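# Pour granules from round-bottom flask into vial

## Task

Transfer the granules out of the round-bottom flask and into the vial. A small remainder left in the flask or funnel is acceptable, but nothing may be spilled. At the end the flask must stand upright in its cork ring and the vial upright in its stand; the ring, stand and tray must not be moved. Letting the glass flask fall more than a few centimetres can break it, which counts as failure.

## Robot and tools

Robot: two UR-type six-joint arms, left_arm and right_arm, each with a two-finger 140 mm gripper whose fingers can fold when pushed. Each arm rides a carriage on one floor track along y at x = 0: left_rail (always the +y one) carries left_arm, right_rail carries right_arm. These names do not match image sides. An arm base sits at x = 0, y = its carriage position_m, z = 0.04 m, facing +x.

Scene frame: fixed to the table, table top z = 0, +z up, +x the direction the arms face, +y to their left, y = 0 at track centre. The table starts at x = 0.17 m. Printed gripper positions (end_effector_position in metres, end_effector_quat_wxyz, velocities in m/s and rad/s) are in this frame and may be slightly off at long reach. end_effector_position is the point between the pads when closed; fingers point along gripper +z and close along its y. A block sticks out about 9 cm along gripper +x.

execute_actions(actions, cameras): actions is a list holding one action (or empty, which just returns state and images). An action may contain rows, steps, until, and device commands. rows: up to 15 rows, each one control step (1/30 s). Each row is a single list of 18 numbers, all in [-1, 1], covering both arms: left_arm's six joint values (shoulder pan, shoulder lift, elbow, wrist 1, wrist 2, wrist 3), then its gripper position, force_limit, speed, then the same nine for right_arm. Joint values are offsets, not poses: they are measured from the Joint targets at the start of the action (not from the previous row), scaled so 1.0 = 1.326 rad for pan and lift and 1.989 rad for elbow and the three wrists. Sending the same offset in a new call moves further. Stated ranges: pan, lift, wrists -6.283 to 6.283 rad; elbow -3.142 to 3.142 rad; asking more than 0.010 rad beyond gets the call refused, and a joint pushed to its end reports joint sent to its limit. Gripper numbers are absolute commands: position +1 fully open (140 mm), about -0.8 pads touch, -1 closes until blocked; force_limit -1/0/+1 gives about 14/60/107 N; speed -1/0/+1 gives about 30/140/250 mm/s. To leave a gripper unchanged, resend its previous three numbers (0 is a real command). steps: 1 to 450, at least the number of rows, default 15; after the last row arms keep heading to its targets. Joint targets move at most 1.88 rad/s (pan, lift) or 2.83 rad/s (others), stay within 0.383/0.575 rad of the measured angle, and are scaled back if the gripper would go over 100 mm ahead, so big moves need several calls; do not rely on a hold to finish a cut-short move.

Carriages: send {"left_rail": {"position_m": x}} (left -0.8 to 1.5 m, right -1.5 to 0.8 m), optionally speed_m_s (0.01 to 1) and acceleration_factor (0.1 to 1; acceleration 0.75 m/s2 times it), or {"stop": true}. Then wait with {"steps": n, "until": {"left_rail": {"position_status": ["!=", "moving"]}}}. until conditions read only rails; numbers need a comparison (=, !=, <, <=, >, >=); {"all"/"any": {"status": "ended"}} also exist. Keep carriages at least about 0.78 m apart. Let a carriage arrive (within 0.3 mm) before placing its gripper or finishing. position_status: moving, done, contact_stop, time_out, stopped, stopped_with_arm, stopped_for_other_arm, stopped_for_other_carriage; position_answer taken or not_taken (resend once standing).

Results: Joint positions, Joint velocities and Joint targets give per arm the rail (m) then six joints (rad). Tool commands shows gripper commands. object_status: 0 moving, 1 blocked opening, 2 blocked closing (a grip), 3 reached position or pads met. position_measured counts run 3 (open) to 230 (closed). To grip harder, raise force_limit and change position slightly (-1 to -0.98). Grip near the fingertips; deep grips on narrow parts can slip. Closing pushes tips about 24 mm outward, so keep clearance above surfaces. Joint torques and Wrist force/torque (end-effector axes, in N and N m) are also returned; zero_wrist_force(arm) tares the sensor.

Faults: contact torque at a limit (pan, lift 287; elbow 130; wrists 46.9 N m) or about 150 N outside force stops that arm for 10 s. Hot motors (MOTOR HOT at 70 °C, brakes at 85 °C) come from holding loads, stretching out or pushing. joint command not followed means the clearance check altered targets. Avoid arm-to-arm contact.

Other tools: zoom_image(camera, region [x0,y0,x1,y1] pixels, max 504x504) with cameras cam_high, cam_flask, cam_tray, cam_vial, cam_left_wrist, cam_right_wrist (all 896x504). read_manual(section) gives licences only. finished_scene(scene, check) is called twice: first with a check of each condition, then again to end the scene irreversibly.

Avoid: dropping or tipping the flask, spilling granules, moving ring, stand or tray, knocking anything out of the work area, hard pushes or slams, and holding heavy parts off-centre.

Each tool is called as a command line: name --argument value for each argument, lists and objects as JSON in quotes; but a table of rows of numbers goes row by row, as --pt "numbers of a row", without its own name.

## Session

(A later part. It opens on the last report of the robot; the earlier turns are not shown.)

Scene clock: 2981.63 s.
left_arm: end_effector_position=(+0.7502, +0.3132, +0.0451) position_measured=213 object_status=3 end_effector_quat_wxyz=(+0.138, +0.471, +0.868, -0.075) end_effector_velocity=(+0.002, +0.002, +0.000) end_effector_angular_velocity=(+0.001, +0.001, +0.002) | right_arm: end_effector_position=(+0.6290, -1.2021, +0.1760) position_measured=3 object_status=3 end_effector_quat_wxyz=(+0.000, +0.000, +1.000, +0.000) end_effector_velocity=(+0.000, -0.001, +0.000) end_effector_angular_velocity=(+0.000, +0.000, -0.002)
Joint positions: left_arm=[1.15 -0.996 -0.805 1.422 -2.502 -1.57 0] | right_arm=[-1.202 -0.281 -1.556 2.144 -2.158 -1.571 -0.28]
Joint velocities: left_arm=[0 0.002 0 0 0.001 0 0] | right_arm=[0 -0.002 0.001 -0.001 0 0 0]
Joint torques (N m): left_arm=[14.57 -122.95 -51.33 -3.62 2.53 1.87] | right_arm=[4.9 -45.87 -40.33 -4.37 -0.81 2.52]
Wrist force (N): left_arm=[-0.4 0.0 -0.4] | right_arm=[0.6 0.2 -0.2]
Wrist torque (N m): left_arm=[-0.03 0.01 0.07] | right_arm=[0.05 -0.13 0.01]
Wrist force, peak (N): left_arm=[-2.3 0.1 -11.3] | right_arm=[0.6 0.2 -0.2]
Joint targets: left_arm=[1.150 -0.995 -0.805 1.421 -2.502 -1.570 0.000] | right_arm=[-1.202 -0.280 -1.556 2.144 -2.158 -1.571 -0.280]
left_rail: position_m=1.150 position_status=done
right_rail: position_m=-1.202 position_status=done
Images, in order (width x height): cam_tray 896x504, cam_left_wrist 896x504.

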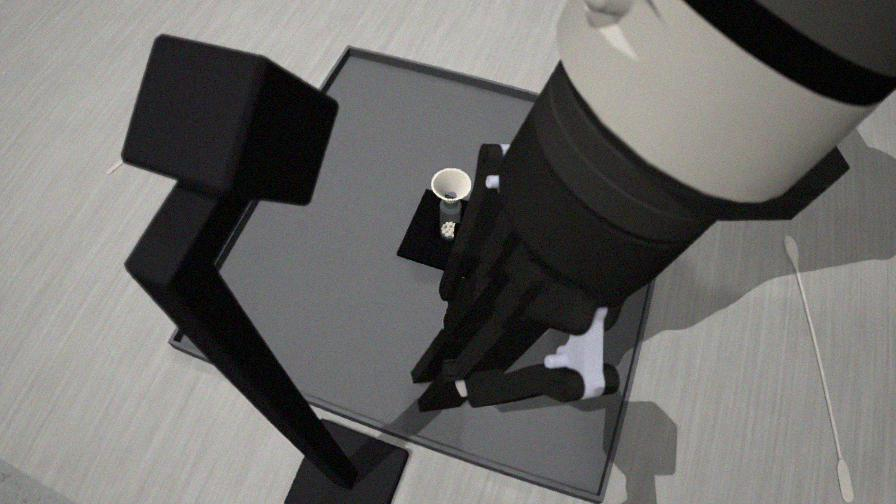

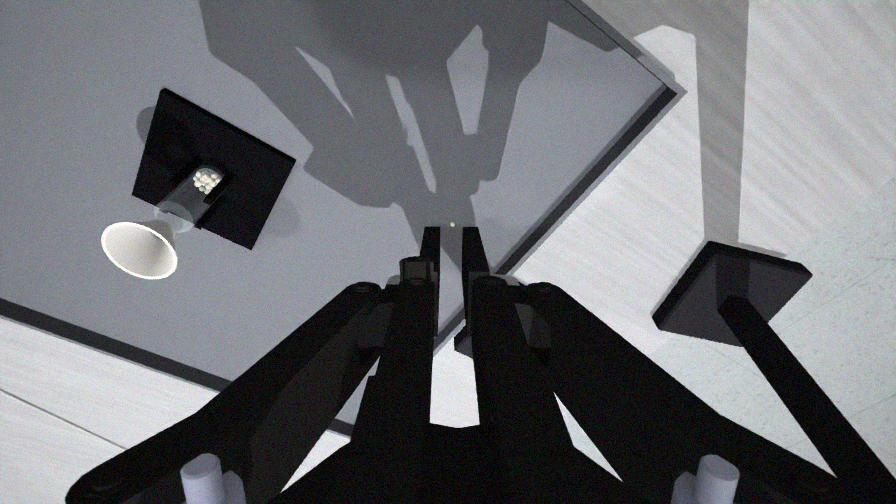

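execute_actions --actions '[{"rows":[[0,0.0000106,0.0000023,-0.0000094,0,0,-0.665,-1,-1,0,0,0,0,0,0,1,1,1],[0,0.0000763,0.0000166,-0.0000675,0,0,-0.665,-1,-1,0,0,0,0,0,0,1,1,1],[0,0.0002302,0.0000502,-0.0002037,0,0,-0.665,-1,-1,0,0,0,0,0,0,1,1,1],[0,0.0004846,0.0001057,-0.0004288,0,0,-0.665,-1,-1,0,0,0,0,0,0,1,1,1],[0,0.0008345,0.0001820,-0.0007383,0,0,-0.665,-1,-1,0,0,0,0,0,0,1,1,1],[0,0.0012619,0.0002752,-0.0011165,0,0,-0.665,-1,-1,0,0,0,0,0,0,1,1,1],[0,0.0017401,0.0003795,-0.0015396,0,0,-0.665,-1,-1,0,0,0,0,0,0,1,1,1],[0,0.0022355,0.0004876,-0.0019779,0,0,-0.665,-1,-1,0,0,0,0,0,0,1,1,1],[0,0.0027137,0.0005919,-0.0024010,0,0,-0.665,-1,-1,0,0,0,0,0,0,1,1,1],[0,0.0031411,0.0006851,-0.0027792,0,0,-0.665,-1,-1,0,0,0,0,0,0,1,1,1],[0,0.0034910,0.0007614,-0.0030887,0,0,-0.665,-1,-1,0,0,0,0,0,0,1,1,1],[0,0.0037454,0.0008169,-0.0033138,0,0,-0.665,-1,-1,0,0,0,0,0,0,1,1,1],[0,0.0038993,0.0008504,-0.0034500,0,0,-0.665,-1,-1,0,0,0,0,0,0,1,1,1],[0,0.0039649,0.0008647,-0.0035080,0,0,-0.665,-1,-1,0,0,0,0,0,0,1,1,1],[0,0.0039756,0.0008671,-0.0035175,0,0,-0.665,-1,-1,0,0,0,0,0,0,1,1,1]],"steps":19}]' --cameras '["cam_left_wrist", "cam_tray"]'

zoom_image --camera "cam_left_wrist" --region '[420, 206, 484, 242]'

zoom_image --camera "cam_tray" --region '[396, 360, 492, 420]'

Scene clock: 3024.80 s.
left_arm: end_effector_position=(+0.7505, +0.3133, +0.0398) position_measured=213 object_status=3 end_effector_quat_wxyz=(+0.138, +0.471, +0.868, -0.075) end_effector_velocity=(+0.000, -0.001, -0.001) end_effector_angular_velocity=(-0.001, +0.000, -0.001) | right_arm: end_effector_position=(+0.6290, -1.2021, +0.1760) position_measured=3 object_status=3 end_effector_quat_wxyz=(+0.000, +0.000, +1.000, +0.000) end_effector_velocity=(+0.001, -0.001, +0.000) end_effector_angular_velocity=(+0.000, -0.001, +0.000)
Joint positions: left_arm=[1.15 -0.995 -0.8 1.423 -2.508 -1.57 0] | right_arm=[-1.202 -0.281 -1.556 2.144 -2.158 -1.571 -0.28]
Joint velocities: left_arm=[0 0 0.001 0 -0.001 0 0] | right_arm=[0 -0.001 0 -0.001 -0.001 0 0]
Joint torques (N m): left_arm=[10.87 -99.15 -29.4 -7.64 0.48 1.79] | right_arm=[5.94 -46.04 -42.4 -4.52 -0.52 1.91]
Wrist force (N): left_arm=[-0.9 0.0 -0.9] | right_arm=[0.2 0.2 0.0]
Wrist torque (N m): left_arm=[-0.04 0.08 0.08] | right_arm=[0.05 -0.02 0.01]
Wrist force, peak (N): left_arm=[-0.9 0.0 -0.9] | right_arm=[0.2 0.5 0.4]
Joint targets: left_arm=[1.150 -0.995 -0.800 1.423 -2.509 -1.570 0.000] | right_arm=[-1.202 -0.280 -1.556 2.144 -2.158 -1.571 -0.280]
left_rail: position_m=1.150 position_status=done
right_rail: position_m=-1.202 position_status=done
Images, in order (width x height): cam_tray 896x504, cam_left_wrist 896x504.

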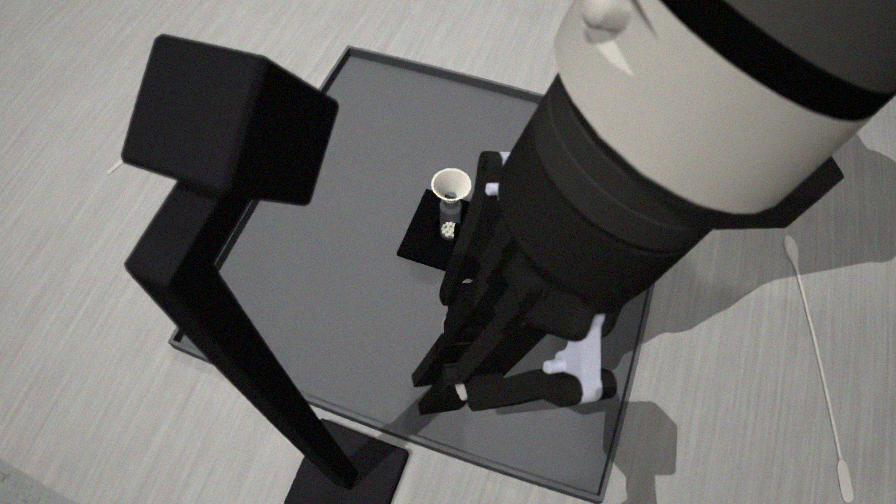

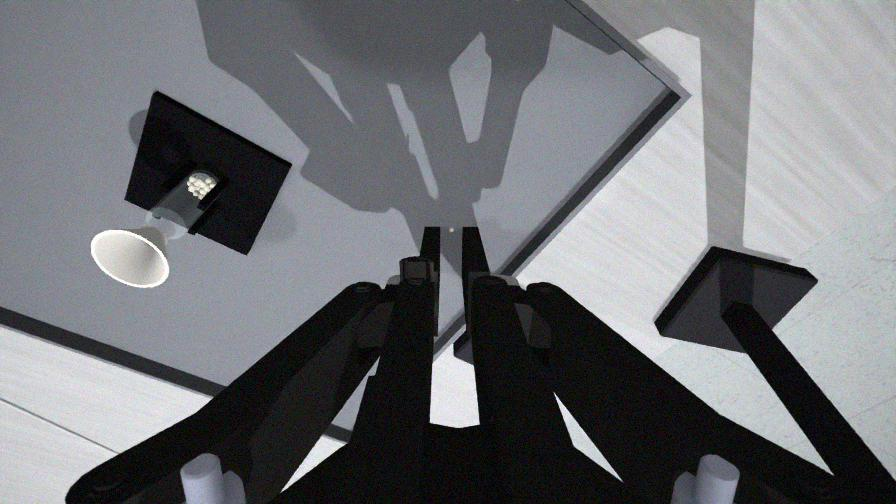

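Scaled by 7.875 from the camera's 896x504 image, which has a finer 1280x720 frame.

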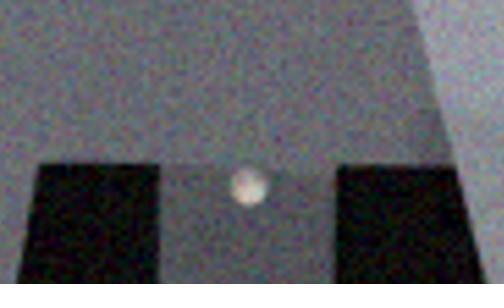

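Scaled by 5.250 from the camera's 896x504 image, which has a finer 1280x720 frame.

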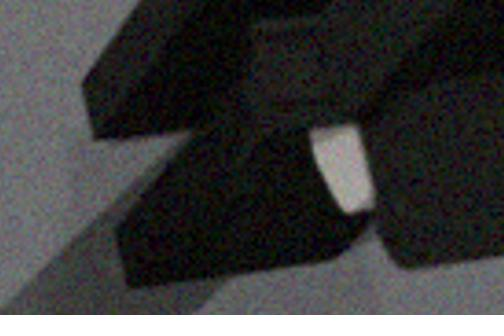

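execute_actions --actions '[{"rows":[[0,0,0,0,0,0,-1,-1,-1,0,0,0,0,0,0,1,1,1]],"steps":18}]' --cameras '["cam_left_wrist"]'

zoom_image --camera "cam_left_wrist" --region '[420, 206, 484, 242]'

Scene clock: 3038.87 s.
left_arm: end_effector_position=(+0.7504, +0.3133, +0.0397) position_measured=231 object_status=3 end_effector_quat_wxyz=(+0.138, +0.471, +0.868, -0.075) end_effector_velocity=(+0.001, +0.000, +0.000) end_effector_angular_velocity=(-0.001, +0.000, +0.001) | right_arm: end_effector_position=(+0.6290, -1.2021, +0.1760) position_measured=3 object_status=3 end_effector_quat_wxyz=(+0.000, +0.000, +1.000, +0.000) end_effector_velocity=(+0.000, -0.001, +0.000) end_effector_angular_velocity=(+0.000, +0.000, -0.002)
Joint positions: left_arm=[1.15 -0.995 -0.8 1.423 -2.509 -1.57 0] | right_arm=[-1.202 -0.281 -1.556 2.144 -2.158 -1.571 -0.28]
Joint velocities: left_arm=[0 0.001 0 0 0 0 -0.001] | right_arm=[0 -0.002 0 0 0 0 0]
Joint torques (N m): left_arm=[10.17 -97.39 -32.6 -4.65 -1.43 1.69] | right_arm=[3.18 -47.08 -39.35 -4.24 -0.02 2.15]
Wrist force (N): left_arm=[-0.6 -0.3 -1.3] | right_arm=[0.2 0.0 -0.2]
Wrist torque (N m): left_arm=[-0.10 -0.02 0.07] | right_arm=[-0.01 -0.02 0.01]
Wrist force, peak (N): left_arm=[-1.2 -0.4 -2.8] | right_arm=[0.1 0.7 0.2]
Joint targets: left_arm=[1.150 -0.995 -0.800 1.423 -2.509 -1.570 0.000] | right_arm=[-1.202 -0.280 -1.556 2.144 -2.158 -1.571 -0.280]
left_rail: position_m=1.150 position_status=done
right_rail: position_m=-1.202 position_status=done
Images, in order (width x height): cam_left_wrist 896x504.

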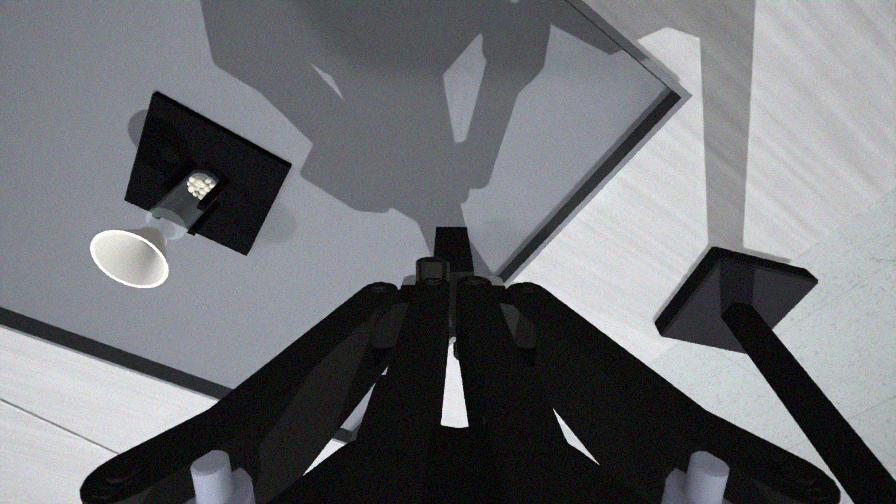

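Scaled by 7.875 from the camera's 896x504 image, which has a finer 1280x720 frame.

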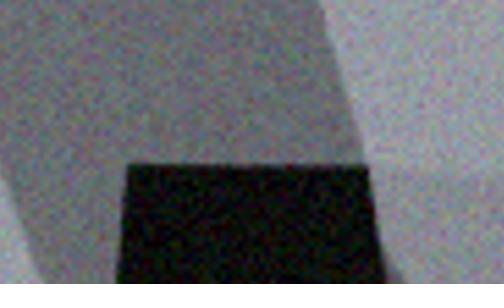

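execute_actions --actions '[]' --cameras '["cam_tray"]'

zoom_image --camera "cam_tray" --region '[380, 360, 508, 440]'

Scene clock: 3044.80 s.
left_arm: end_effector_position=(+0.7504, +0.3133, +0.0397) position_measured=231 object_status=3 end_effector_quat_wxyz=(+0.138, +0.471, +0.868, -0.075) end_effector_velocity=(+0.000, +0.000, +0.000) end_effector_angular_velocity=(+0.000, +0.000, +0.000) | right_arm: end_effector_position=(+0.6290, -1.2021, +0.1760) position_measured=3 object_status=3 end_effector_quat_wxyz=(+0.000, +0.000, +1.000, +0.000) end_effector_velocity=(-0.001, +0.000, -0.002) end_effector_angular_velocity=(+0.001, +0.003, +0.000)
Joint positions: left_arm=[1.15 -0.995 -0.8 1.423 -2.509 -1.57 0] | right_arm=[-1.202 -0.281 -1.556 2.144 -2.158 -1.571 -0.28]
Joint velocities: left_arm=[0 0 0 0 0 0.001 0] | right_arm=[0 0 0.002 0 0.001 0 0]
Joint torques (N m): left_arm=[8.21 -106.84 -36.23 -4.18 -1.89 1.85] | right_arm=[3.68 -45.76 -39.98 -3.81 -0.77 2.15]
Wrist force (N): left_arm=[-0.9 -0.1 -1.4] | right_arm=[0.2 0.4 -0.3]
Wrist torque (N m): left_arm=[-0.06 0.03 0.07] | right_arm=[0.09 -0.04 0.00]
Wrist force, peak (N): left_arm=[-1.2 0.2 -1.8] | right_arm=[0.5 0.2 -0.2]
Joint targets: left_arm=[1.150 -0.995 -0.800 1.423 -2.509 -1.570 0.000] | right_arm=[-1.202 -0.280 -1.556 2.144 -2.158 -1.571 -0.280]
Tool commands: left_gripper/position=-1.0 left_gripper/force_limit=-1.0 left_gripper/speed=-1.0 right_gripper/position=+1.0 right_gripper/force_limit=+1.0 right_gripper/speed=+1.0
left_rail: position_m=1.150 position_status=done
right_rail: position_m=-1.202 position_status=done
Images, in order (width x height): cam_tray 896x504.

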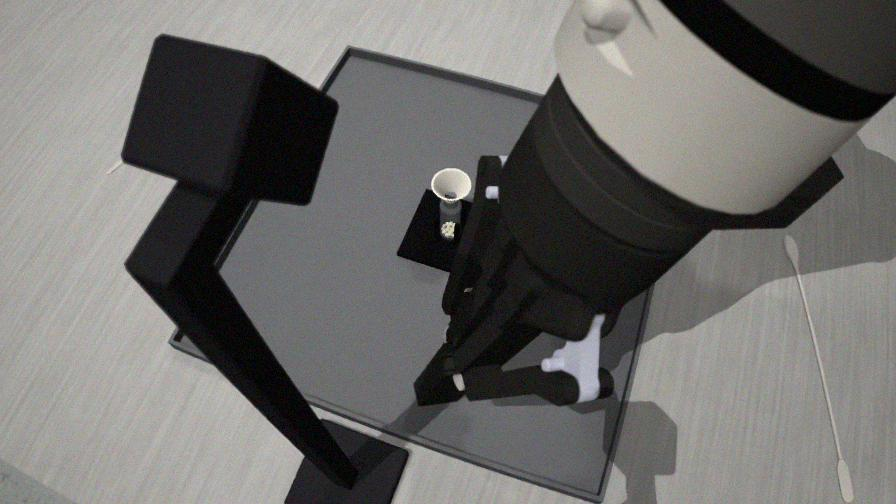

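Scaled by 3.938 from the camera's 896x504 image, which has a finer 1280x720 frame.

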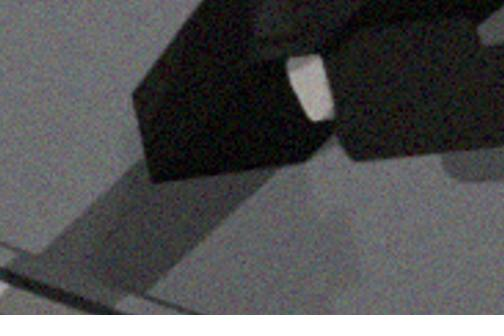

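execute_actions --actions '[{"rows":[[0,-0.000118,0.000033,0.000046,0,0,-1,-1,-1,0,0,0,0,0,0,1,1,1],[0,-0.000849,0.000236,0.000329,0,0,-1,-1,-1,0,0,0,0,0,0,1,1,1],[0,-0.002560,0.000713,0.000994,0,0,-1,-1,-1,0,0,0,0,0,0,1,1,1],[0,-0.005390,0.001501,0.002092,0,0,-1,-1,-1,0,0,0,0,0,0,1,1,1],[0,-0.009281,0.002585,0.003602,0,0,-1,-1,-1,0,0,0,0,0,0,1,1,1],[0,-0.014034,0.003909,0.005447,0,0,-1,-1,-1,0,0,0,0,0,0,1,1,1],[0,-0.019354,0.005391,0.007511,0,0,-1,-1,-1,0,0,0,0,0,0,1,1,1],[0,-0.024863,0.006926,0.009650,0,0,-1,-1,-1,0,0,0,0,0,0,1,1,1],[0,-0.030183,0.008408,0.011714,0,0,-1,-1,-1,0,0,0,0,0,0,1,1,1],[0,-0.034936,0.009732,0.013559,0,0,-1,-1,-1,0,0,0,0,0,0,1,1,1],[0,-0.038827,0.010816,0.015069,0,0,-1,-1,-1,0,0,0,0,0,0,1,1,1],[0,-0.041657,0.011604,0.016167,0,0,-1,-1,-1,0,0,0,0,0,0,1,1,1],[0,-0.043368,0.012081,0.016832,0,0,-1,-1,-1,0,0,0,0,0,0,1,1,1],[0,-0.044098,0.012284,0.017115,0,0,-1,-1,-1,0,0,0,0,0,0,1,1,1],[0,-0.044217,0.012317,0.017161,0,0,-1,-1,-1,0,0,0,0,0,0,1,1,1]],"steps":18}]' --cameras '["cam_left_wrist", "cam_tray"]'

zoom_image --camera "cam_left_wrist" --region '[388, 196, 516, 268]'

zoom_image --camera "cam_tray" --region '[380, 360, 508, 440]'

Scene clock: 3064.33 s.
left_arm: end_effector_position=(+0.7421, +0.3261, +0.0797) position_measured=231 object_status=3 end_effector_quat_wxyz=(+0.138, +0.471, +0.868, -0.075) end_effector_velocity=(-0.001, +0.001, +0.001) end_effector_angular_velocity=(+0.000, +0.002, +0.001) | right_arm: end_effector_position=(+0.6290, -1.2021, +0.1760) position_measured=3 object_status=3 end_effector_quat_wxyz=(+0.000, +0.000, +1.000, +0.000) end_effector_velocity=(+0.000, -0.001, +0.000) end_effector_angular_velocity=(-0.001, +0.001, +0.000)
Joint positions: left_arm=[1.15 -0.995 -0.858 1.448 -2.475 -1.57 0] | right_arm=[-1.202 -0.281 -1.556 2.144 -2.158 -1.571 -0.28]
Joint velocities: left_arm=[0 0 -0.003 0.002 0.002 -0.001 -0.001] | right_arm=[0 0 0.001 -0.001 0 -0.001 0]
Joint torques (N m): left_arm=[7.43 -120.15 -29.91 -3.63 -1.97 1.69] | right_arm=[4.72 -43.97 -39.48 -4.33 -0.79 2.11]
Wrist force (N): left_arm=[-0.7 -0.3 -0.3] | right_arm=[0.3 0.2 -0.2]
Wrist torque (N m): left_arm=[-0.10 0.08 0.05] | right_arm=[0.03 -0.05 0.01]
Wrist force, peak (N): left_arm=[-1.3 -0.2 -1.5] | right_arm=[0.2 0.6 0.1]
Joint targets: left_arm=[1.150 -0.995 -0.858 1.448 -2.474 -1.570 0.000] | right_arm=[-1.202 -0.280 -1.556 2.144 -2.158 -1.571 -0.280]
left_rail: position_m=1.150 position_status=done
right_rail: position_m=-1.202 position_status=done
Images, in order (width x height): cam_tray 896x504, cam_left_wrist 896x504.

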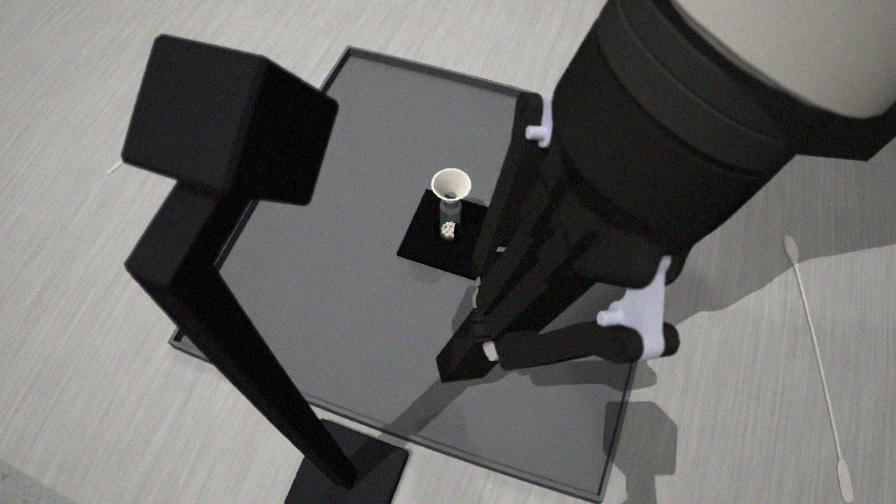

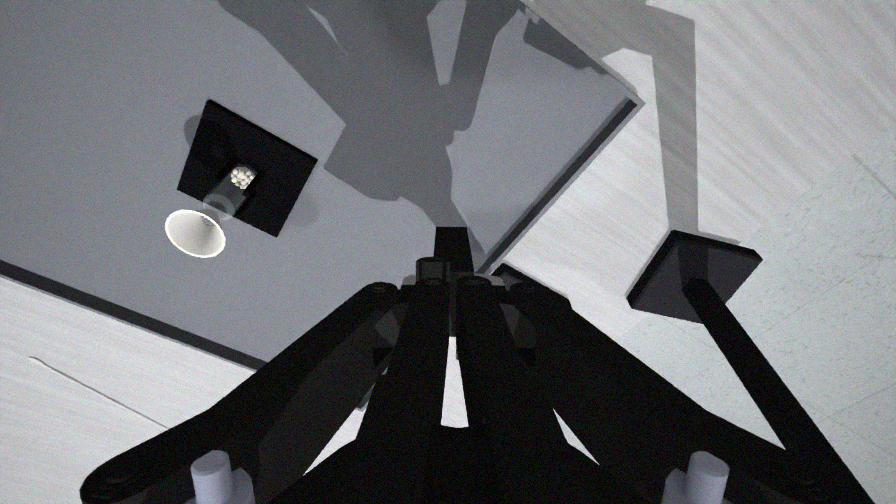

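Scaled by 3.938 from the camera's 896x504 image, which has a finer 1280x720 frame.

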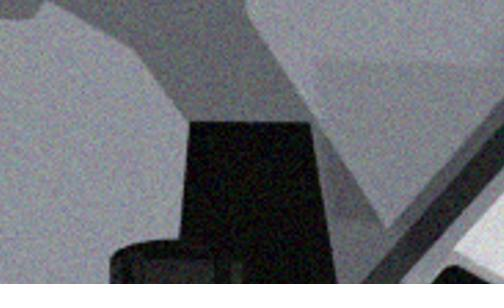

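Scaled by 3.938 from the camera's 896x504 image, which has a finer 1280x720 frame.

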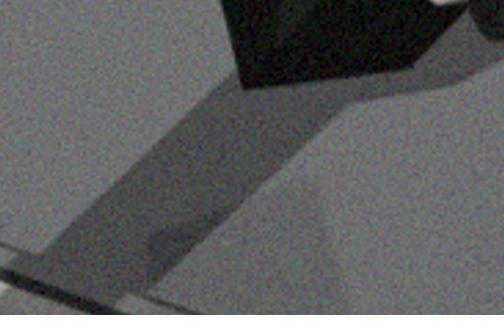

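zoom_image --camera "cam_tray" --region '[330, 340, 610, 500]'

zoom_image --camera "cam_tray" --region '[220, 180, 500, 340]'

Scaled by 1.800 from the camera's 896x504 image, which has a finer 1280x720 frame.

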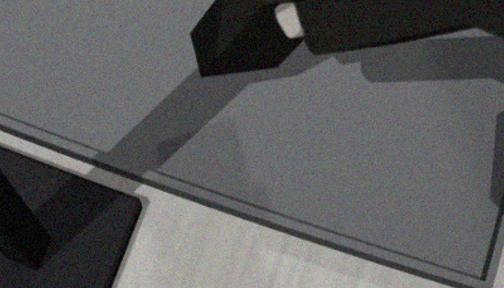

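Scaled by 1.800 from the camera's 896x504 image, which has a finer 1280x720 frame.

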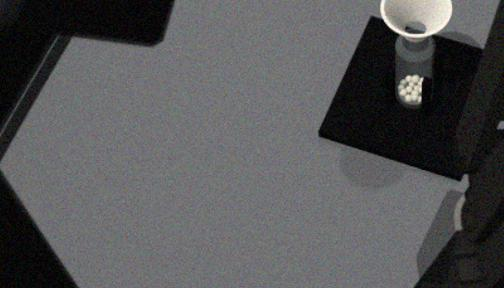

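execute_actions --actions '[{"rows":[[0,-0.000245,0.000017,0.000147,0,0,-1,-1,-1,0,0,0,0,0,0,1,1,1],[0,-0.002187,0.000150,0.001309,0,0,-1,-1,-1,0,0,0,0,0,0,1,1,1],[0,-0.006863,0.000470,0.004106,0,0,-1,-1,-1,0,0,0,0,0,0,1,1,1],[0,-0.014619,0.001001,0.008745,0,0,-1,-1,-1,0,0,0,0,0,0,1,1,1],[0,-0.025108,0.001719,0.015020,0,0,-1,-1,-1,0,0,0,0,0,0,1,1,1],[0,-0.037295,0.002553,0.022310,0,0,-1,-1,-1,0,0,0,0,0,0,1,1,1],[0,-0.049726,0.003404,0.029747,0,0,-1,-1,-1,0,0,0,0,0,0,1,1,1],[0,-0.062159,0.004255,0.037184,0,0,-1,-1,-1,0,0,0,0,0,0,1,1,1],[0,-0.074590,0.005106,0.044621,0,0,-1,-1,-1,0,0,0,0,0,0,1,1,1],[0,-0.086777,0.005940,0.051911,0,0,-1,-1,-1,0,0,0,0,0,0,1,1,1],[0,-0.097266,0.006658,0.058186,0,0,-1,-1,-1,0,0,0,0,0,0,1,1,1],[0,-0.105022,0.007189,0.062825,0,0,-1,-1,-1,0,0,0,0,0,0,1,1,1],[0,-0.109698,0.007509,0.065623,0,0,-1,-1,-1,0,0,0,0,0,0,1,1,1],[0,-0.111640,0.007642,0.066784,0,0,-1,-1,-1,0,0,0,0,0,0,1,1,1],[0,-0.111885,0.007659,0.066931,0,0,-1,-1,-1,0,0,0,0,0,0,1,1,1]],"steps":20}]' --cameras '["cam_left_wrist", "cam_tray"]'

zoom_image --camera "cam_left_wrist" --region '[330, 60, 610, 260]'

zoom_image --camera "cam_tray" --region '[380, 320, 636, 504]'

Scene clock: 3137.77 s.
left_arm: end_effector_position=(+0.7231, +0.3555, +0.1995) position_measured=231 object_status=3 end_effector_quat_wxyz=(+0.138, +0.471, +0.868, -0.075) end_effector_velocity=(-0.001, +0.001, +0.003) end_effector_angular_velocity=(+0.000, +0.000, -0.001) | right_arm: end_effector_position=(+0.6290, -1.2021, +0.1760) position_measured=3 object_status=3 end_effector_quat_wxyz=(+0.000, +0.000, +1.000, +0.000) end_effector_velocity=(+0.001, +0.002, +0.002) end_effector_angular_velocity=(+0.000, -0.004, +0.002)
Joint positions: left_arm=[1.15 -0.995 -1.006 1.463 -2.342 -1.57 0] | right_arm=[-1.202 -0.281 -1.556 2.144 -2.158 -1.571 -0.28]
Joint velocities: left_arm=[0 0 -0.004 0 0.003 0 0.001] | right_arm=[0 0.002 -0.002 0 -0.001 0.001 0]
Joint torques (N m): left_arm=[5.82 -108.16 -32.84 -3.51 -1.95 1.72] | right_arm=[5.73 -44.68 -40.1 -3.81 -0.35 1.99]
Wrist force (N): left_arm=[-0.4 -0.3 -0.2] | right_arm=[-0.1 0.1 0.1]
Wrist torque (N m): left_arm=[-0.09 0.02 0.08] | right_arm=[0.01 0.02 0.01]
Wrist force, peak (N): left_arm=[-0.3 -0.6 -3.3] | right_arm=[0.2 0.6 -0.3]
Joint targets: left_arm=[1.150 -0.995 -1.007 1.463 -2.341 -1.570 0.000] | right_arm=[-1.202 -0.280 -1.556 2.144 -2.158 -1.571 -0.280]
left_rail: position_m=1.150 position_status=done
right_rail: position_m=-1.202 position_status=done
Images, in order (width x height): cam_tray 896x504, cam_left_wrist 896x504.

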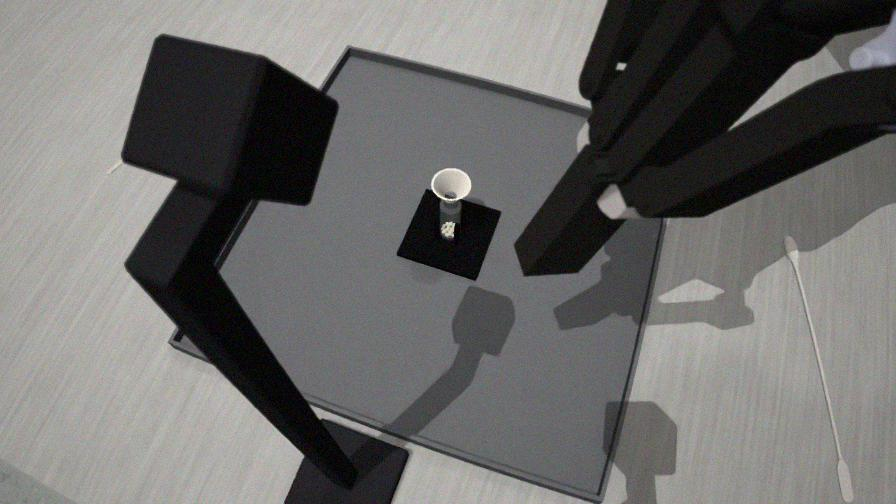

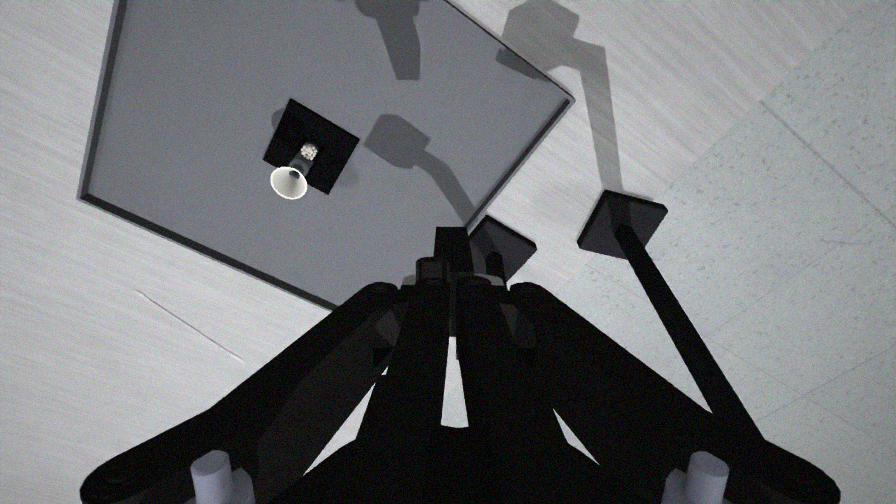

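Scaled by 1.800 from the camera's 896x504 image, which has a finer 1280x720 frame.

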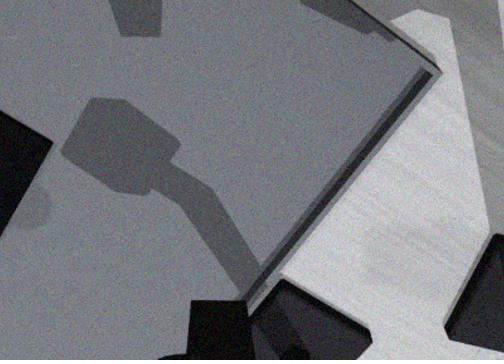

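Scaled by 1.969 from the camera's 896x504 image, which has a finer 1280x720 frame.

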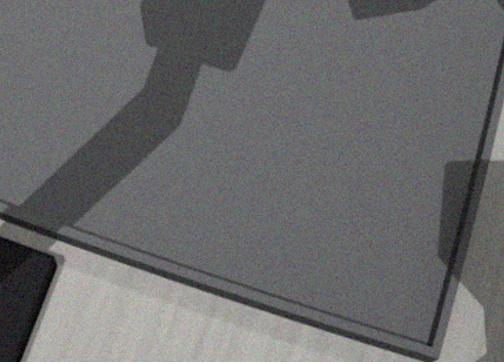

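zoom_image --camera "cam_tray" --region '[500, 140, 640, 290]'

zoom_image --camera "cam_left_wrist" --region '[330, 210, 570, 350]'

Scaled by 3.360 from the camera's 896x504 image, which has a finer 1280x720 frame.

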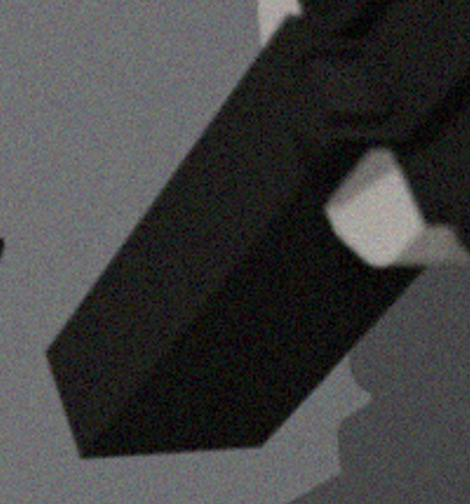

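Scaled by 2.100 from the camera's 896x504 image, which has a finer 1280x720 frame.

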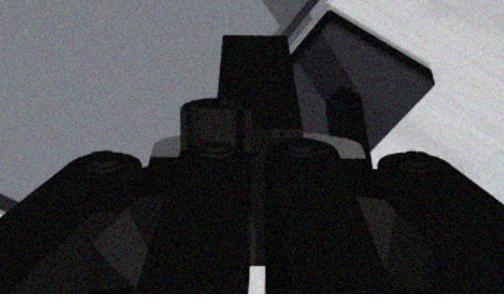

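zoom_image --camera "cam_left_wrist" --region '[60, 190, 350, 400]'

zoom_image --camera "cam_left_wrist" --region '[480, 90, 800, 330]'

zoom_image --camera "cam_left_wrist" --region '[80, 0, 400, 200]'

Scaled by 1.738 from the camera's 896x504 image, which has a finer 1280x720 frame.

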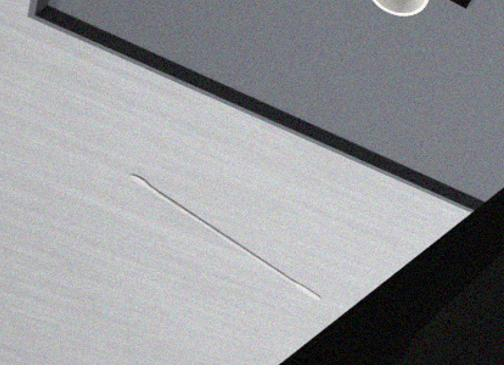

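Scaled by 1.575 from the camera's 896x504 image, which has a finer 1280x720 frame.

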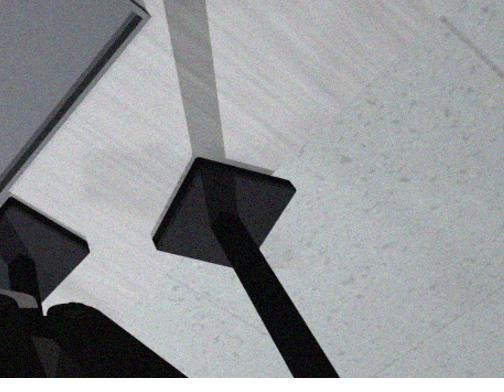

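Scaled by 1.575 from the camera's 896x504 image, which has a finer 1280x720 frame.

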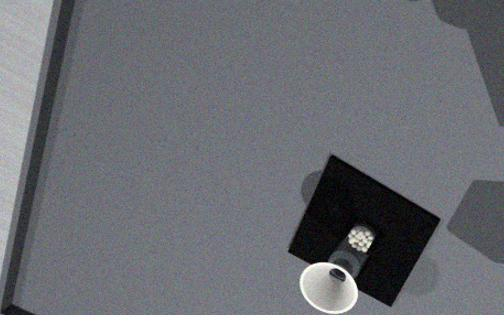

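execute_actions --actions '[{"rows":[[0,-0.000131,-0.000150,0.000238,0,0,-1,-1,-1,0,0,0,0,0,0,1,1,1],[0,-0.001167,-0.001343,0.002121,0,0,-1,-1,-1,0,0,0,0,0,0,1,1,1],[0,-0.003662,-0.004213,0.006655,0,0,-1,-1,-1,0,0,0,0,0,0,1,1,1],[0,-0.007800,-0.008975,0.014175,0,0,-1,-1,-1,0,0,0,0,0,0,1,1,1],[0,-0.013396,-0.015415,0.024346,0,0,-1,-1,-1,0,0,0,0,0,0,1,1,1],[0,-0.019898,-0.022896,0.036162,0,0,-1,-1,-1,0,0,0,0,0,0,1,1,1],[0,-0.026531,-0.030529,0.048216,0,0,-1,-1,-1,0,0,0,0,0,0,1,1,1],[0,-0.033165,-0.038161,0.060271,0,0,-1,-1,-1,0,0,0,0,0,0,1,1,1],[0,-0.039798,-0.045794,0.072325,0,0,-1,-1,-1,0,0,0,0,0,0,1,1,1],[0,-0.046300,-0.053275,0.084141,0,0,-1,-1,-1,0,0,0,0,0,0,1,1,1],[0,-0.051896,-0.059715,0.094312,0,0,-1,-1,-1,0,0,0,0,0,0,1,1,1],[0,-0.056034,-0.064477,0.101832,0,0,-1,-1,-1,0,0,0,0,0,0,1,1,1],[0,-0.058529,-0.067347,0.106366,0,0,-1,-1,-1,0,0,0,0,0,0,1,1,1],[0,-0.059565,-0.068540,0.108249,0,0,-1,-1,-1,0,0,0,0,0,0,1,1,1],[0,-0.059696,-0.068690,0.108487,0,0,-1,-1,-1,0,0,0,0,0,0,1,1,1]],"steps":20}]' --cameras '["cam_left_wrist", "cam_tray"]'

zoom_image --camera "cam_left_wrist" --region '[250, 60, 530, 260]'

zoom_image --camera "cam_left_wrist" --region '[440, 0, 720, 200]'

Scene clock: 3240.47 s.
left_arm: end_effector_position=(+0.7231, +0.3555, +0.3396) position_measured=231 object_status=3 end_effector_quat_wxyz=(+0.138, +0.471, +0.868, -0.075) end_effector_velocity=(+0.000, +0.000, +0.002) end_effector_angular_velocity=(+0.000, +0.000, -0.001) | right_arm: end_effector_position=(+0.6290, -1.2021, +0.1760) position_measured=3 object_status=3 end_effector_quat_wxyz=(+0.000, +0.000, +1.000, +0.000) end_effector_velocity=(+0.000, +0.001, +0.000) end_effector_angular_velocity=(+0.001, -0.001, +0.000)
Joint positions: left_arm=[1.15 -0.995 -1.086 1.327 -2.126 -1.57 0] | right_arm=[-1.202 -0.281 -1.556 2.144 -2.158 -1.571 -0.28]
Joint velocities: left_arm=[0 0 -0.001 -0.002 0.003 -0.001 0.002] | right_arm=[0 0 0 0 0 0.001 0]
Joint torques (N m): left_arm=[3.58 -104.11 -58.01 -3.48 -1.84 1.48] | right_arm=[5.07 -44.64 -40.82 -4.63 -0.5 2.12]
Wrist force (N): left_arm=[0.1 -0.5 -0.6] | right_arm=[0.3 0.0 0.1]
Wrist torque (N m): left_arm=[-0.14 -0.10 0.04] | right_arm=[0.00 -0.05 0.01]
Wrist force, peak (N): left_arm=[-0.9 -0.4 -3.5] | right_arm=[0.4 0.7 -0.1]
Joint targets: left_arm=[1.150 -0.995 -1.086 1.326 -2.126 -1.570 0.000] | right_arm=[-1.202 -0.280 -1.556 2.144 -2.158 -1.571 -0.280]
left_rail: position_m=1.150 position_status=done
right_rail: position_m=-1.202 position_status=done
Images, in order (width x height): cam_tray 896x504, cam_left_wrist 896x504.

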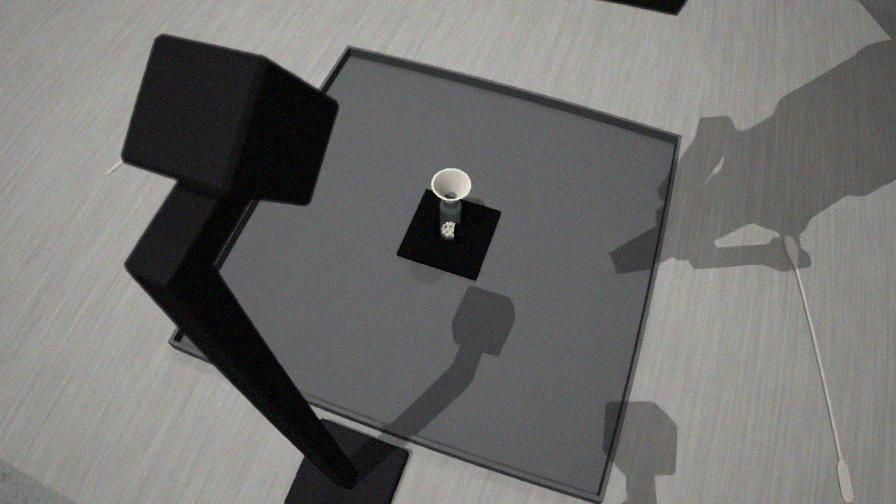

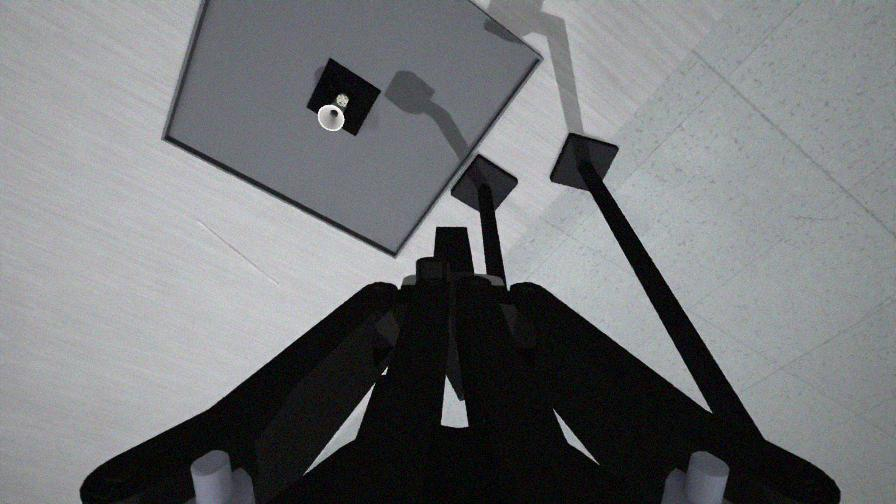

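Scaled by 1.800 from the camera's 896x504 image, which has a finer 1280x720 frame.

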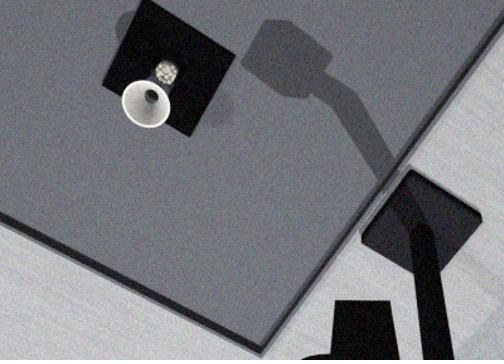

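Scaled by 1.800 from the camera's 896x504 image, which has a finer 1280x720 frame.

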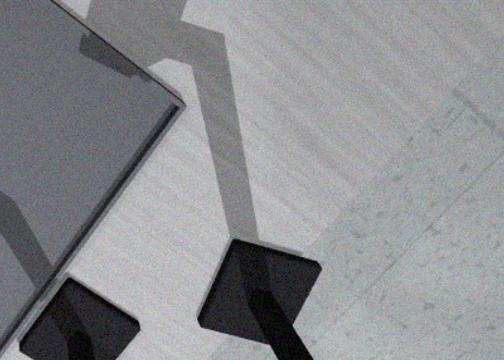

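zoom_image --camera "cam_left_wrist" --region '[130, 130, 330, 290]'

zoom_image --camera "cam_left_wrist" --region '[270, 220, 450, 360]'

zoom_image --camera "cam_left_wrist" --region '[170, 0, 340, 130]'

Scaled by 2.520 from the camera's 896x504 image, which has a finer 1280x720 frame.

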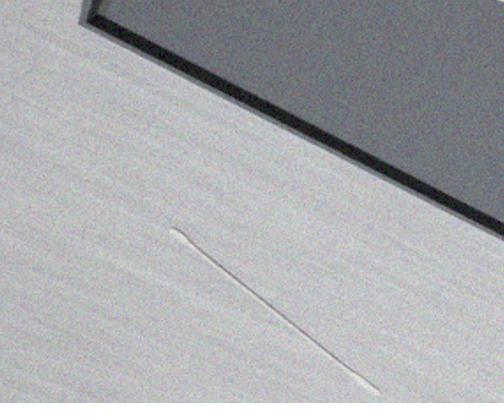

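Scaled by 2.800 from the camera's 896x504 image, which has a finer 1280x720 frame.

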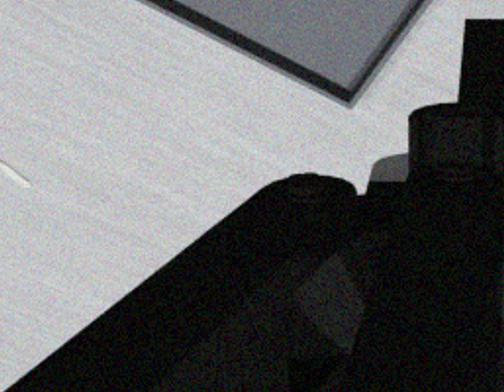

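Scaled by 2.965 from the camera's 896x504 image, which has a finer 1280x720 frame.

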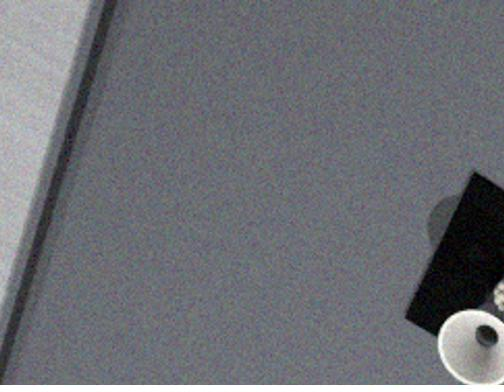

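execute_actions --actions '[{"rows":[[-0.000088,0.000123,0.000087,-0.000169,0,0,-1,-1,-1,0,0,0,0,0,0,1,1,1],[-0.000784,0.001098,0.000779,-0.001511,0,0,-1,-1,-1,0,0,0,0,0,0,1,1,1],[-0.002460,0.003444,0.002445,-0.004741,0,0,-1,-1,-1,0,0,0,0,0,0,1,1,1],[-0.005240,0.007336,0.005207,-0.010098,0,0,-1,-1,-1,0,0,0,0,0,0,1,1,1],[-0.008999,0.012599,0.008944,-0.017343,0,0,-1,-1,-1,0,0,0,0,0,0,1,1,1],[-0.013367,0.018714,0.013285,-0.025761,0,0,-1,-1,-1,0,0,0,0,0,0,1,1,1],[-0.017823,0.024953,0.017713,-0.034348,0,0,-1,-1,-1,0,0,0,0,0,0,1,1,1],[-0.022279,0.031191,0.022142,-0.042936,0,0,-1,-1,-1,0,0,0,0,0,0,1,1,1],[-0.026735,0.037430,0.026570,-0.051523,0,0,-1,-1,-1,0,0,0,0,0,0,1,1,1],[-0.031103,0.043545,0.030911,-0.059941,0,0,-1,-1,-1,0,0,0,0,0,0,1,1,1],[-0.034862,0.048808,0.034647,-0.067186,0,0,-1,-1,-1,0,0,0,0,0,0,1,1,1],[-0.037642,0.052700,0.037410,-0.072544,0,0,-1,-1,-1,0,0,0,0,0,0,1,1,1],[-0.039318,0.055046,0.039076,-0.075774,0,0,-1,-1,-1,0,0,0,0,0,0,1,1,1],[-0.040014,0.056021,0.039768,-0.077115,0,0,-1,-1,-1,0,0,0,0,0,0,1,1,1],[-0.040102,0.056144,0.039855,-0.077285,0,0,-1,-1,-1,0,0,0,0,0,0,1,1,1]],"steps":16}]' --cameras '["cam_left_wrist", "cam_tray"]'

Scene clock: 3285.77 s.
left_arm: end_effector_position=(+0.6860, +0.3078, +0.2341) position_measured=231 object_status=3 end_effector_quat_wxyz=(+0.136, +0.494, +0.855, -0.078) end_effector_velocity=(-0.002, -0.001, -0.003) end_effector_angular_velocity=(+0.000, +0.001, -0.001) | right_arm: end_effector_position=(+0.6290, -1.2021, +0.1760) position_measured=3 object_status=3 end_effector_quat_wxyz=(+0.000, +0.000, +1.000, +0.000) end_effector_velocity=(+0.000, -0.001, +0.000) end_effector_angular_velocity=(+0.000, +0.000, -0.001)
Joint positions: left_arm=[1.15 -1.048 -1.012 1.405 -2.279 -1.57 0] | right_arm=[-1.202 -0.281 -1.556 2.144 -2.158 -1.571 -0.28]
Joint velocities: left_arm=[0 -0.002 0.002 0.002 -0.003 0 -0.001] | right_arm=[0 -0.001 -0.001 0 0.001 0 0]
Joint torques (N m): left_arm=[-9.09 -86.95 -35.09 -7.7 -1.97 1.41] | right_arm=[5.31 -45.82 -41.91 -4.32 -0.88 1.47]
Wrist force (N): left_arm=[-0.3 -0.4 -0.6] | right_arm=[0.2 0.1 -0.1]
Wrist torque (N m): left_arm=[-0.12 -0.01 0.07] | right_arm=[0.02 -0.03 0.01]
Wrist force, peak (N): left_arm=[-0.6 1.1 -3.4] | right_arm=[0.1 0.6 0.2]
Joint targets: left_arm=[1.150 -1.049 -1.011 1.406 -2.279 -1.570 0.000] | right_arm=[-1.202 -0.280 -1.556 2.144 -2.158 -1.571 -0.280]
left_rail: position_m=1.150 position_status=done
right_rail: position_m=-1.202 position_status=done
Images, in order (width x height): cam_tray 896x504, cam_left_wrist 896x504.

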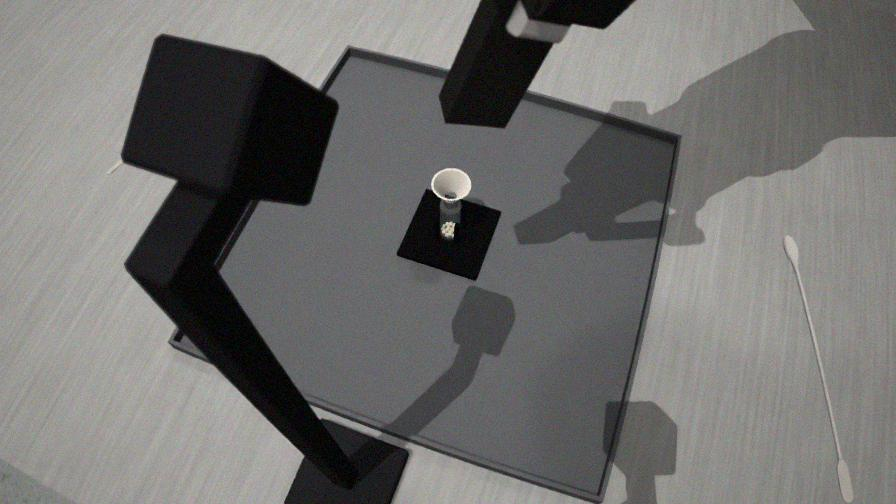

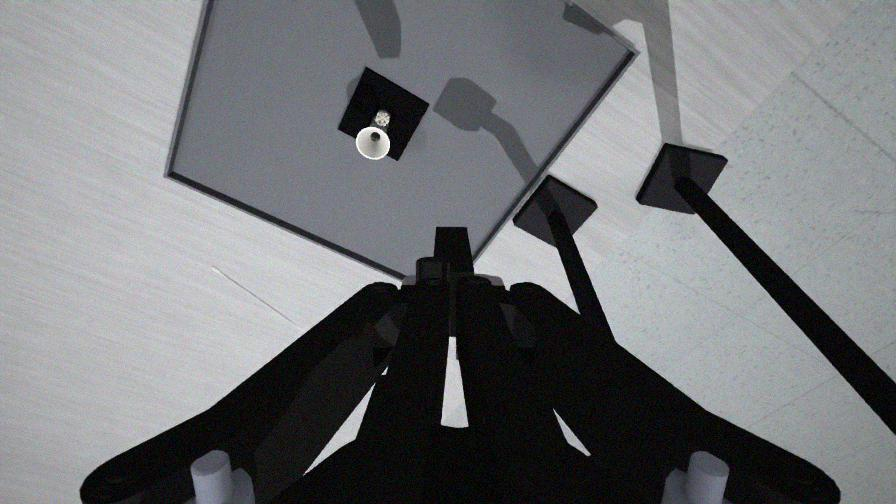

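execute_actions --actions '[]' --cameras '["cam_left_wrist"]'

Scene clock: 3318.73 s.
left_arm: end_effector_position=(+0.6859, +0.3077, +0.2338) position_measured=231 object_status=3 end_effector_quat_wxyz=(+0.136, +0.494, +0.855, -0.078) end_effector_velocity=(+0.000, +0.000, +0.001) end_effector_angular_velocity=(-0.001, +0.000, +0.000) | right_arm: end_effector_position=(+0.6290, -1.2021, +0.1760) position_measured=3 object_status=3 end_effector_quat_wxyz=(+0.000, +0.000, +1.000, +0.000) end_effector_velocity=(+0.000, +0.000, +0.000) end_effector_angular_velocity=(+0.000, +0.001, +0.001)
Joint positions: left_arm=[1.15 -1.049 -1.011 1.406 -2.279 -1.57 0] | right_arm=[-1.202 -0.281 -1.556 2.144 -2.158 -1.571 -0.28]
Joint velocities: left_arm=[0 0 0 0 0 0 0] | right_arm=[0 0 0 0.001 0 0 0]
Joint torques (N m): left_arm=[-9.61 -88.27 -40.01 -6.37 -1.88 1.42] | right_arm=[6.6 -45.17 -41.42 -3.93 -0.62 1.92]
Wrist force (N): left_arm=[-0.4 -0.3 -0.6] | right_arm=[0.2 0.1 -0.1]
Wrist torque (N m): left_arm=[-0.08 0.01 0.07] | right_arm=[0.02 -0.03 0.01]
Wrist force, peak (N): left_arm=[-0.4 -0.9 -0.6] | right_arm=[0.4 0.5 0.0]
Joint targets: left_arm=[1.150 -1.049 -1.011 1.406 -2.279 -1.570 0.000] | right_arm=[-1.202 -0.280 -1.556 2.144 -2.158 -1.571 -0.280]
Tool commands: left_gripper/position=-1.0 left_gripper/force_limit=-1.0 left_gripper/speed=-1.0 right_gripper/position=+1.0 right_gripper/force_limit=+1.0 right_gripper/speed=+1.0
left_rail: position_m=1.150 position_status=done
right_rail: position_m=-1.202 position_status=done
Images, in order (width x height): cam_left_wrist 896x504.

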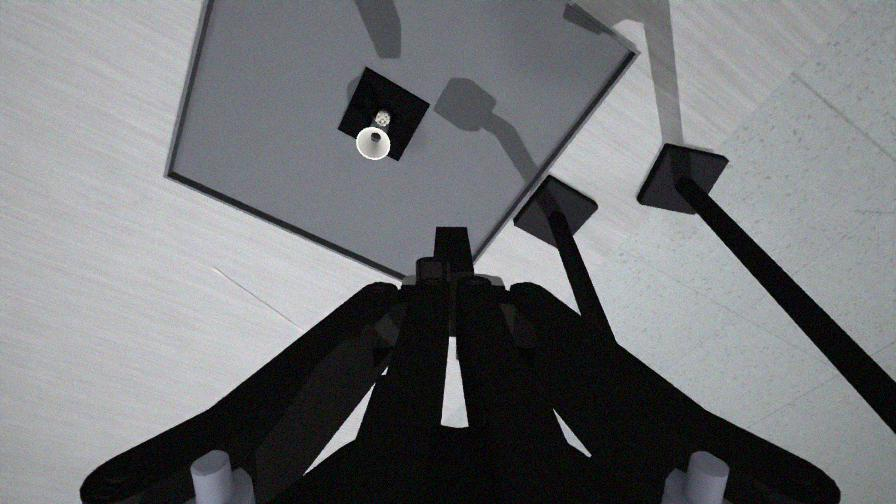

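zoom_image --camera "cam_left_wrist" --region '[401, 200, 501, 260]'

zoom_image --camera "cam_left_wrist" --region '[320, 40, 480, 180]'

Scaled by 5.040 from the camera's 896x504 image, which has a finer 1280x720 frame.

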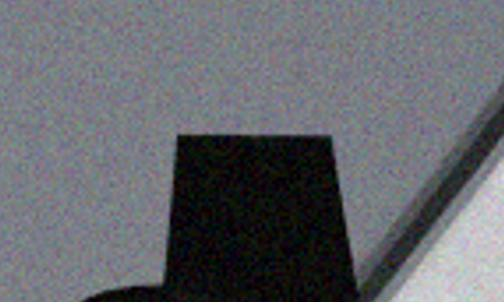

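Scaled by 3.150 from the camera's 896x504 image, which has a finer 1280x720 frame.

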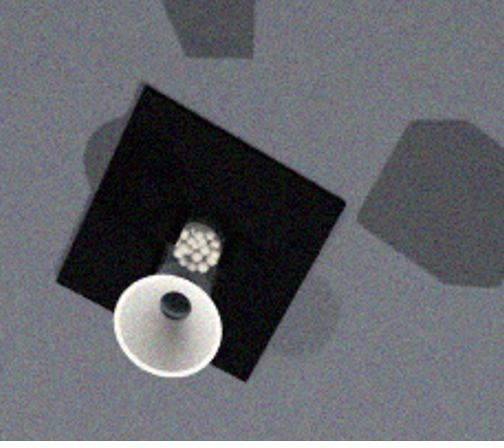

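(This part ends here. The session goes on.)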